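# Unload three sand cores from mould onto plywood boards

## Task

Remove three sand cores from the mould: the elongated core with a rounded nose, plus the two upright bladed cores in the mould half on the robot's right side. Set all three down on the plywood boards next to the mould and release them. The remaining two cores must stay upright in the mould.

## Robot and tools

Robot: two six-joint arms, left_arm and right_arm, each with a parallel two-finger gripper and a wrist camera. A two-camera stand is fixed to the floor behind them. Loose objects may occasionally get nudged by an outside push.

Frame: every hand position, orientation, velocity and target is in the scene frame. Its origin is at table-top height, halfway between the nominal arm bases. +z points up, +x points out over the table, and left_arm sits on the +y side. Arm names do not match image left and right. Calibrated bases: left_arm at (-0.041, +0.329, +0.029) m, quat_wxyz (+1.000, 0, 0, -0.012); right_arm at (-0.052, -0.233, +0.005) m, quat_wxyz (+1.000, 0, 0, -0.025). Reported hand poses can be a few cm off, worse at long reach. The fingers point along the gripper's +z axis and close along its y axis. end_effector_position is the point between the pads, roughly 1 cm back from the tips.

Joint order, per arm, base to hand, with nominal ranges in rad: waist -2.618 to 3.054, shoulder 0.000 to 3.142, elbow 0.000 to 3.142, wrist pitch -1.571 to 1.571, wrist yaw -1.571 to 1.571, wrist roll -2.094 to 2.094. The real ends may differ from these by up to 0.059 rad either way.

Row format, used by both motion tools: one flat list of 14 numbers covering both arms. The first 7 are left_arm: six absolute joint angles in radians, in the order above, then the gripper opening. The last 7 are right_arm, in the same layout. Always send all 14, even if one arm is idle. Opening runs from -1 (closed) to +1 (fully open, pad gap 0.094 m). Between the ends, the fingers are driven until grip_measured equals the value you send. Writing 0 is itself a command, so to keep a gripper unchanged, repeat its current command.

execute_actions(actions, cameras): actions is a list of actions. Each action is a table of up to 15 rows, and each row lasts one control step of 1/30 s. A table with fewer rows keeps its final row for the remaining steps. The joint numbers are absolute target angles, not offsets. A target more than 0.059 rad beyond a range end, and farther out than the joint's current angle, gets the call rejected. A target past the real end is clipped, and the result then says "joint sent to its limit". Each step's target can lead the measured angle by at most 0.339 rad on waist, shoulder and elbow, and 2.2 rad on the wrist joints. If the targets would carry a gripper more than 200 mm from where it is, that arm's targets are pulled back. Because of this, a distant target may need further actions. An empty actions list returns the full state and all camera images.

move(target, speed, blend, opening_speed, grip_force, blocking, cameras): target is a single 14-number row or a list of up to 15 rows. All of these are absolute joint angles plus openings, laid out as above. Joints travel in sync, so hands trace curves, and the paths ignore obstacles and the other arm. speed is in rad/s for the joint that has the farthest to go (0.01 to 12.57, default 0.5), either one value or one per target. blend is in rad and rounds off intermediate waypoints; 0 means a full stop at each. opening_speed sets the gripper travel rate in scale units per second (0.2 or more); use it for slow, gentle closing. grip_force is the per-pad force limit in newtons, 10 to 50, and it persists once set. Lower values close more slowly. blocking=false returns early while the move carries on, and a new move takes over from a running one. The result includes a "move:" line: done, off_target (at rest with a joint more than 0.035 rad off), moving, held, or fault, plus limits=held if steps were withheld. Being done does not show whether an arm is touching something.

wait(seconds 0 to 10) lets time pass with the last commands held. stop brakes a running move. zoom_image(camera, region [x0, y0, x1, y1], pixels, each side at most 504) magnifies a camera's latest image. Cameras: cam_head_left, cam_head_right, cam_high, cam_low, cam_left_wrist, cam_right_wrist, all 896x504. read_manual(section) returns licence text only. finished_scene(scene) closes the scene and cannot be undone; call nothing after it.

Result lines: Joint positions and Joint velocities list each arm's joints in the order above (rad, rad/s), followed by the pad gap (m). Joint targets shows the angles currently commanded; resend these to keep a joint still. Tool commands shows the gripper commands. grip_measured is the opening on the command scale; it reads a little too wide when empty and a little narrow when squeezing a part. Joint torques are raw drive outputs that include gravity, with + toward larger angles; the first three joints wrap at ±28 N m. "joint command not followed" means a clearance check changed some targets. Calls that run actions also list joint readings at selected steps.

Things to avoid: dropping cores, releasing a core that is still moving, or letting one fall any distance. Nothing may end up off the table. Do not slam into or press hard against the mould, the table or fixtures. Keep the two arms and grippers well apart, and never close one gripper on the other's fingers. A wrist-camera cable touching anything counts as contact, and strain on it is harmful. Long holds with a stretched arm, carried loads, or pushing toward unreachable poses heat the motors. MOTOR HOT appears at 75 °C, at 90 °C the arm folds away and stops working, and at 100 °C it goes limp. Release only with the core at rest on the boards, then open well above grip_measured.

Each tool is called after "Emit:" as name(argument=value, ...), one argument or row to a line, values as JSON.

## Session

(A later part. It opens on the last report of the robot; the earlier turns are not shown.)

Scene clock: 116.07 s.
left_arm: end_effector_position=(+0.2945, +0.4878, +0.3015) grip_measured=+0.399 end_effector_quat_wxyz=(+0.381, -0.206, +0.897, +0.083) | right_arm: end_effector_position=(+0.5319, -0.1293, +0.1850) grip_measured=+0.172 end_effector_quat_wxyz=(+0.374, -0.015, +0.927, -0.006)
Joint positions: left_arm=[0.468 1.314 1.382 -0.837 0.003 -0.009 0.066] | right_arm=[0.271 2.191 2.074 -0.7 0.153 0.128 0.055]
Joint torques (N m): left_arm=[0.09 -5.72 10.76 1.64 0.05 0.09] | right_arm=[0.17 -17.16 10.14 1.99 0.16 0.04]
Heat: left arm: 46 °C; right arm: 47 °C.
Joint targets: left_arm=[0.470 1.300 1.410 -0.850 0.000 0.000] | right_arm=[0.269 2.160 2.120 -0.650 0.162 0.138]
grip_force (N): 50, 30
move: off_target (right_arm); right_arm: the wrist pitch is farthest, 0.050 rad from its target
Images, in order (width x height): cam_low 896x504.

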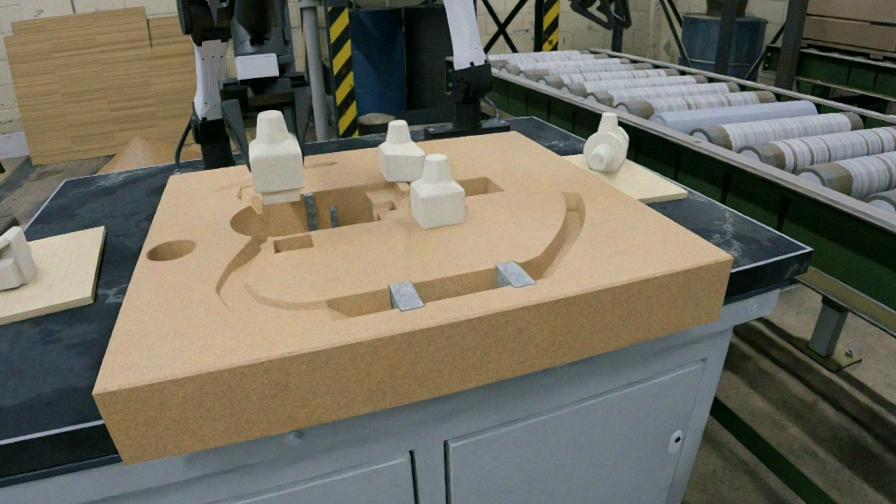

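Emit:
move(
  target=[
    [0.470,1.30,1.41,-0.85,0,0,0.4, 0.22,2.08,2.08,-0.60,0.12,0.13,-0.1],
    [0.470,1.30,1.41,-0.85,0,0,0.4, -0.637,1.745,0.87,0.88,-0.70,-0.08,-0.1],
    [0.470,1.30,1.41,-0.85,0,0,0.4, -0.637,2.215,0.762,1.50,-0.70,-0.06,-0.1],
  ],
  speed=[0.4,0.6,0.35],
  blend=[0.04,0.08,0],
  cameras=["cam_low","cam_high","cam_right_wrist"],
)

Emit:
zoom_image(
  camera="cam_low",
  region=[0, 100, 250, 350],
)

Emit:
zoom_image(
  camera="cam_high",
  region=[400, 30, 560, 150],
)

Scene clock: 129.40 s.
left_arm: end_effector_position=(+0.2945, +0.4878, +0.3015) grip_measured=+0.399 end_effector_quat_wxyz=(+0.381, -0.206, +0.897, +0.083) | right_arm: end_effector_position=(+0.3850, -0.4468, +0.0774) grip_measured=+0.172 end_effector_quat_wxyz=(+0.688, -0.007, +0.726, -0.003)
Joint positions: left_arm=[0.468 1.314 1.382 -0.837 0.003 -0.009 0.066] | right_arm=[-0.635 2.218 0.756 1.392 -0.689 -0.059 0.055]
Joint torques (N m): left_arm=[0.09 -5.74 10.77 1.62 0.05 0.1] | right_arm=[0.13 -10.95 4.12 2.77 -0.16 -0.07]
Motor temperatures (°C): left_arm=[23 45 48 36 22 22 25] | right_arm=[25 52 37 42 21 24 22]
Heat: left arm: 48 °C; right arm: 52 °C.
Joint targets: left_arm=[0.470 1.300 1.410 -0.850 0.000 0.000] | right_arm=[-0.637 2.215 0.762 1.500 -0.700 -0.060]
grip_force (N): 50, 30
move: off_target (right_arm); right_arm: the wrist pitch is farthest, 0.108 rad from its target
Images, in order (width x height): cam_high 896x504, cam_low 896x504, cam_right_wrist 896x504.

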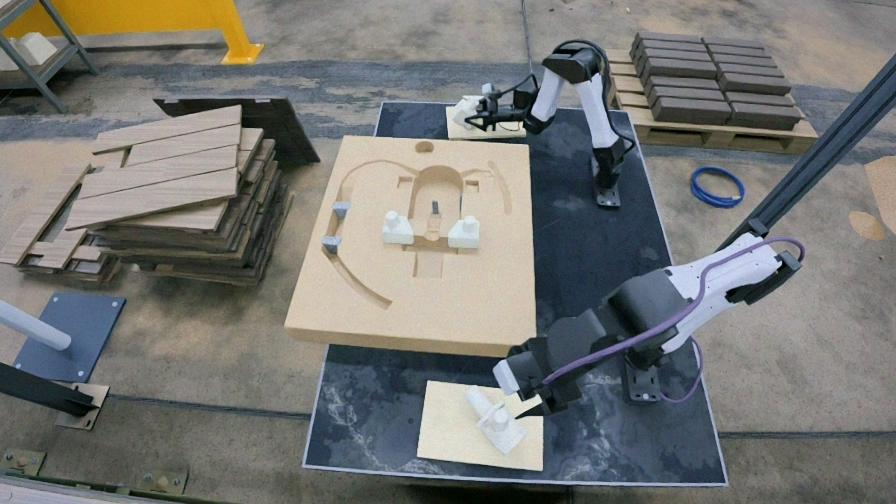

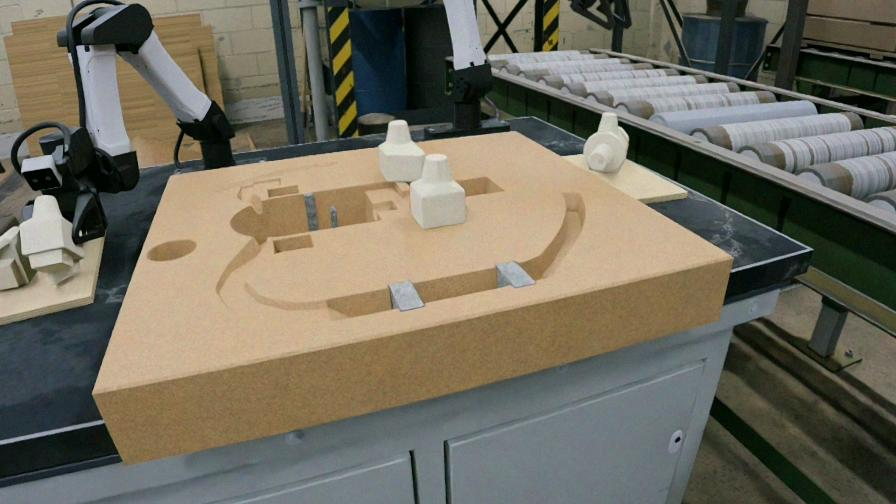

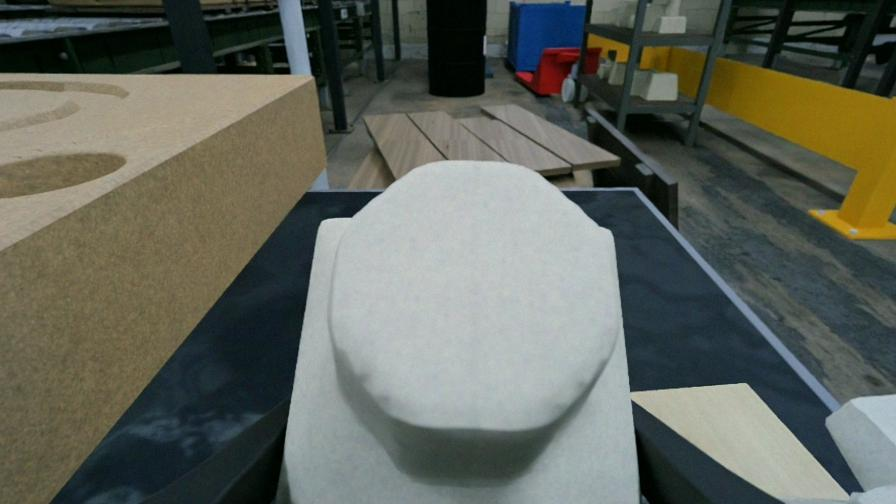

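Scaled by 2.016 from the camera's 896x504 image, which has a finer 1280x720 frame.

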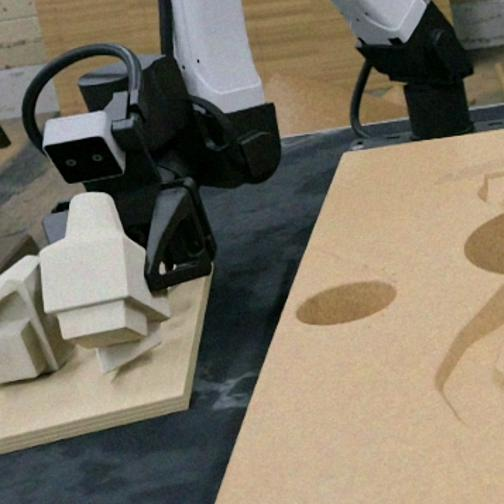

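Scaled by 3.150 from the camera's 896x504 image, which has a finer 1280x720 frame.

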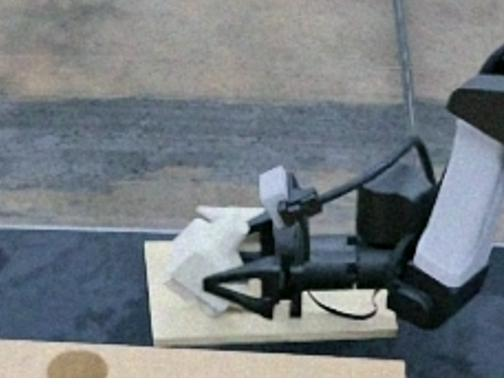

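Emit:
move(
  target=[
    [0.470,1.30,1.41,-0.85,0,0,0.4, -0.637,2.30,0.80,1.55,-0.70,-0.06,-0.1],
    [0.470,1.30,1.41,-0.85,0,0,0.4, -0.637,2.30,0.80,1.55,-0.70,-0.06,0.181],
    [0.470,1.30,1.41,-0.85,0,0,0.4, -0.676,2.25,0.70,1.56,-0.74,-0.06,0.181],
  ],
  speed=[0.1,0.1,0.06],
  opening_speed=0.3,
  grip_force=[50,10],
  cameras=["cam_low","cam_high","cam_right_wrist"],
)

Emit:
zoom_image(
  camera="cam_low",
  region=[0, 100, 250, 350],
)

Emit:
zoom_image(
  camera="cam_high",
  region=[400, 30, 560, 150],
)

Scene clock: 140.70 s.
left_arm: end_effector_position=(+0.2945, +0.4878, +0.3015) grip_measured=+0.399 end_effector_quat_wxyz=(+0.381, -0.206, +0.897, +0.083) | right_arm: end_effector_position=(+0.3658, -0.4495, +0.0533) grip_measured=+0.183 end_effector_quat_wxyz=(+0.672, +0.008, +0.741, +0.016)
Joint positions: left_arm=[0.468 1.314 1.382 -0.837 0.003 -0.009 0.066] | right_arm=[-0.68 2.255 0.714 1.409 -0.738 -0.054 0.056]
Joint torques (N m): left_arm=[0.18 -5.75 10.76 1.63 0.04 0.11] | right_arm=[0.54 -10.85 2.15 3.13 -0.1 -0.14]
Motor temperatures (°C): left_arm=[23 44 48 36 22 22 25] | right_arm=[25 50 36 48 21 24 22]
Heat: left arm: 48 °C; right arm: 50 °C.
Joint targets: left_arm=[0.470 1.300 1.410 -0.850 0.000 0.000] | right_arm=[-0.676 2.250 0.700 1.560 -0.740 -0.060]
grip_force (N): 50, 10
move: off_target (right_arm); target 2's new numbers were sent with right_arm's wrist pitch 0.142 rad from that target; right_arm: the wrist pitch is farthest, 0.151 rad from its target
Images, in order (width x height): cam_high 896x504, cam_low 896x504, cam_right_wrist 896x504.

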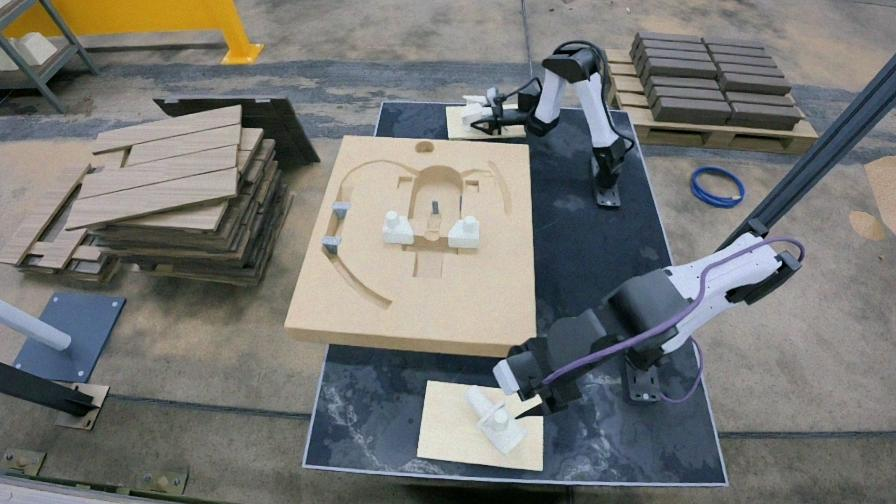

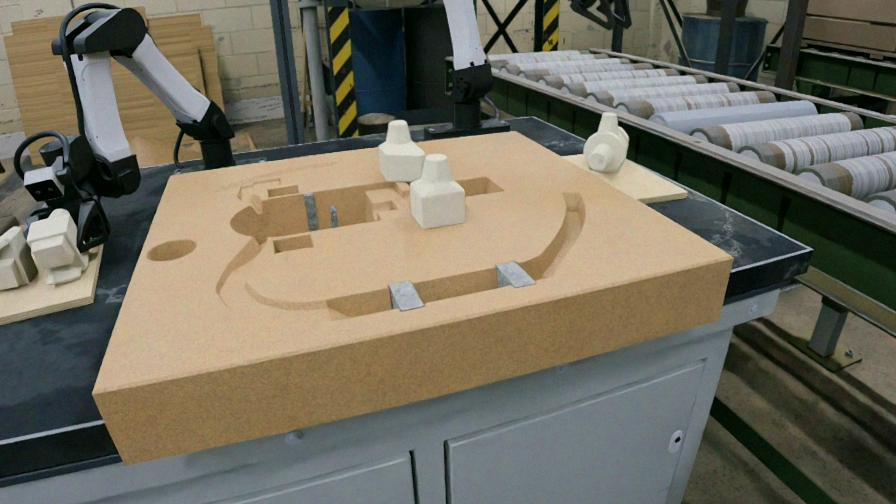

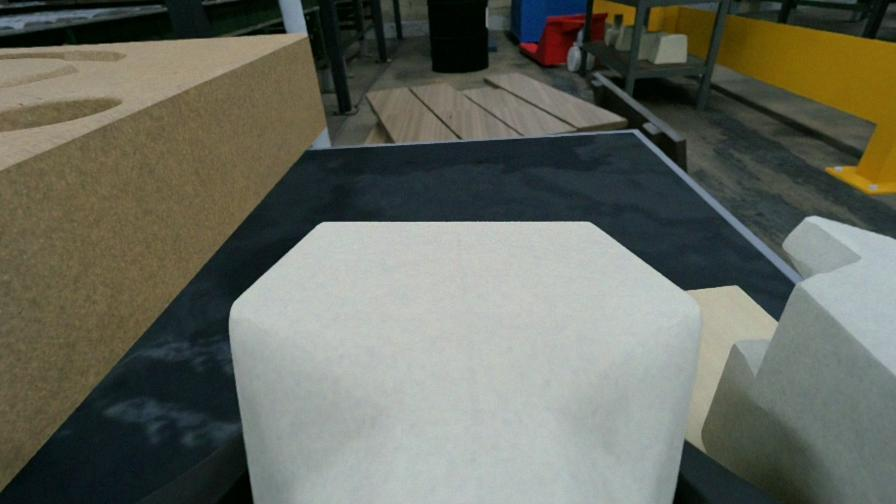

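Scaled by 2.016 from the camera's 896x504 image, which has a finer 1280x720 frame.

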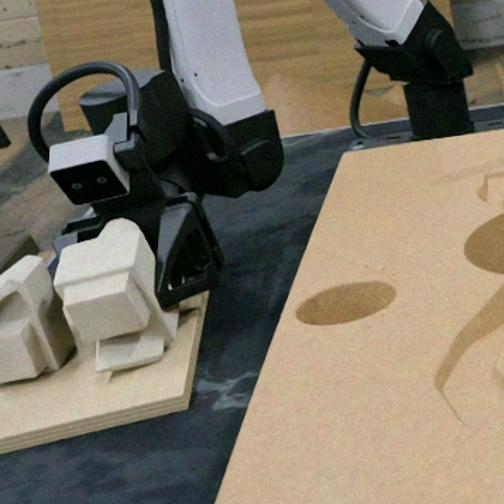

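Scaled by 3.150 from the camera's 896x504 image, which has a finer 1280x720 frame.

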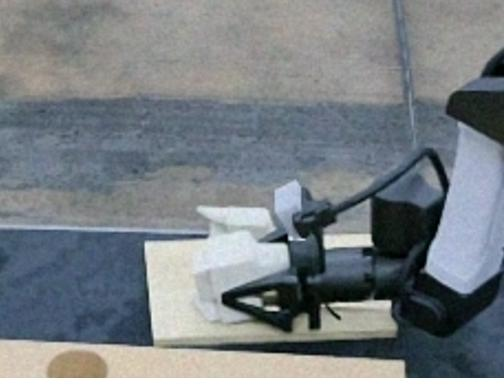

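Laid. Release gently and lift.

Emit:
move(
  target=[
    [0.470,1.30,1.41,-0.85,0,0,0.4, -0.676,2.25,0.70,1.56,-0.74,-0.06,0.21],
    [0.470,1.30,1.41,-0.85,0,0,0.4, -0.676,2.25,0.70,1.56,-0.74,-0.06,0.5],
    [0.470,1.30,1.41,-0.85,0,0,0.4, -0.676,1.75,0.85,0.90,-0.72,-0.06,0.5],
  ],
  speed=[0.1,0.1,0.5],
  opening_speed=0.3,
  cameras=["cam_low","cam_high","cam_head_right","cam_head_left"],
)

Emit:
zoom_image(
  camera="cam_high",
  region=[400, 30, 560, 150],
)

Scene clock: 148.07 s.
left_arm: end_effector_position=(+0.2945, +0.4878, +0.3015) grip_measured=+0.399 end_effector_quat_wxyz=(+0.381, -0.206, +0.897, +0.083) | right_arm: end_effector_position=(+0.3757, -0.4585, +0.2068) grip_measured=+0.498 end_effector_quat_wxyz=(+0.698, -0.013, +0.716, -0.009)
Joint positions: left_arm=[0.468 1.314 1.382 -0.837 0.003 -0.009 0.066] | right_arm=[-0.679 1.774 0.83 0.91 -0.733 -0.054 0.07]
Joint torques (N m): left_arm=[0.12 -5.7 10.76 1.64 0.04 0.1] | right_arm=[0.58 -11.56 7.31 1.65 0.08 -0.11]
Heat: left arm: 49 °C; right arm: 49 °C.
Joint targets: left_arm=[0.470 1.300 1.410 -0.850 0.000 0.000] | right_arm=[-0.676 1.750 0.850 0.900 -0.720 -0.060]
grip_force (N): 50, 10
move: done; target 2's new numbers were sent with right_arm's wrist pitch 0.155 rad from that target
Images, in order (width x height): cam_head_left 896x504, cam_head_right 896x504, cam_high 896x504, cam_low 896x504.

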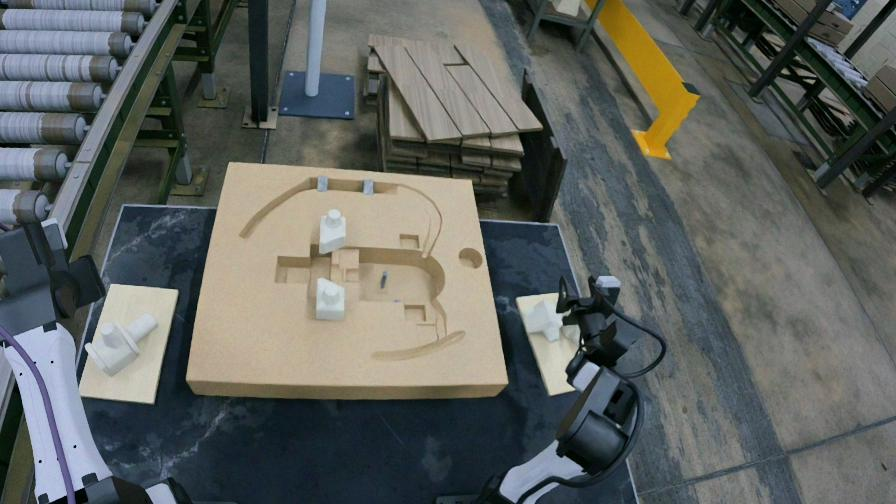

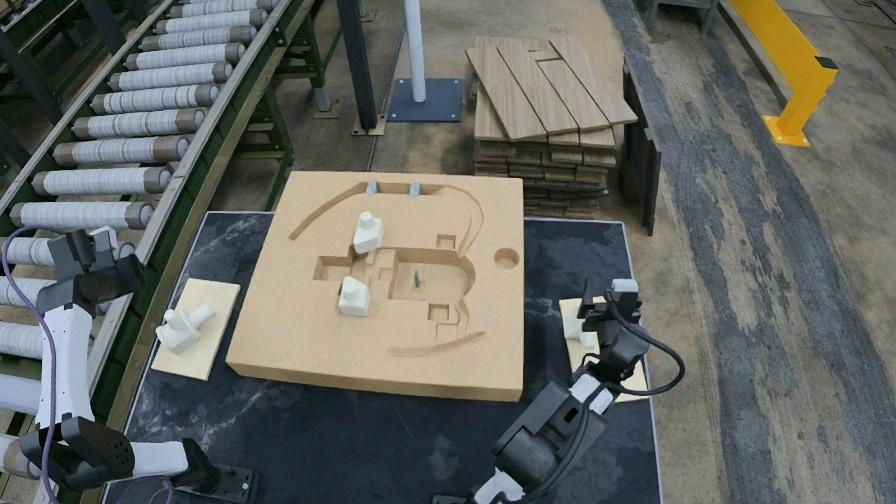

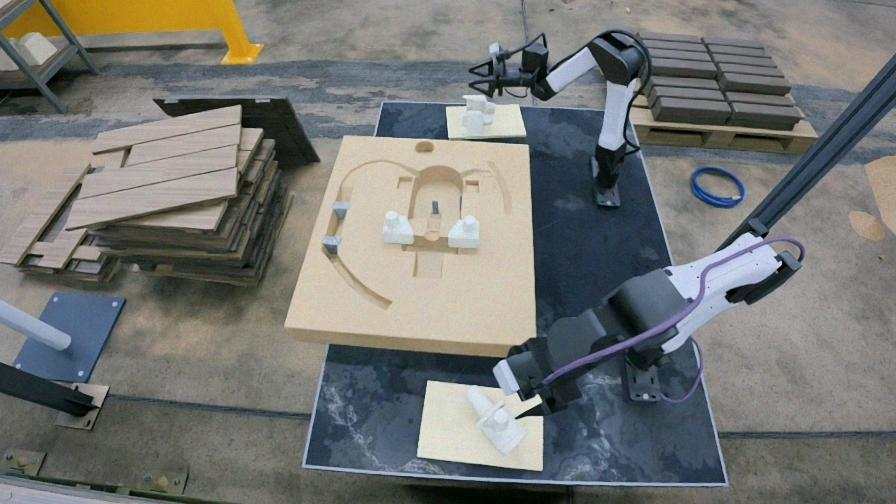

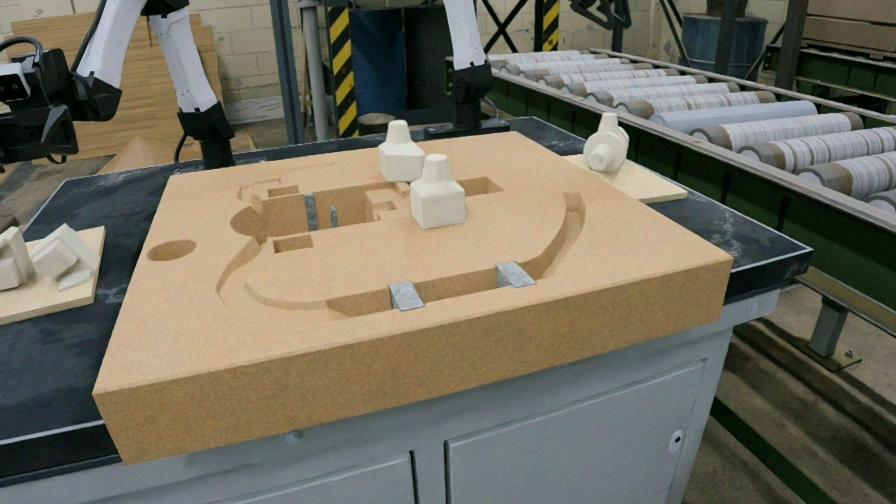

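Scaled by 3.150 from the camera's 896x504 image, which has a finer 1280x720 frame.

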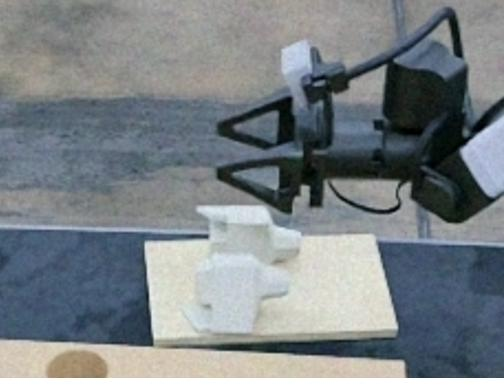

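Emit:
finished_scene(
  scene=2,
)

The scene is finished: the task was done.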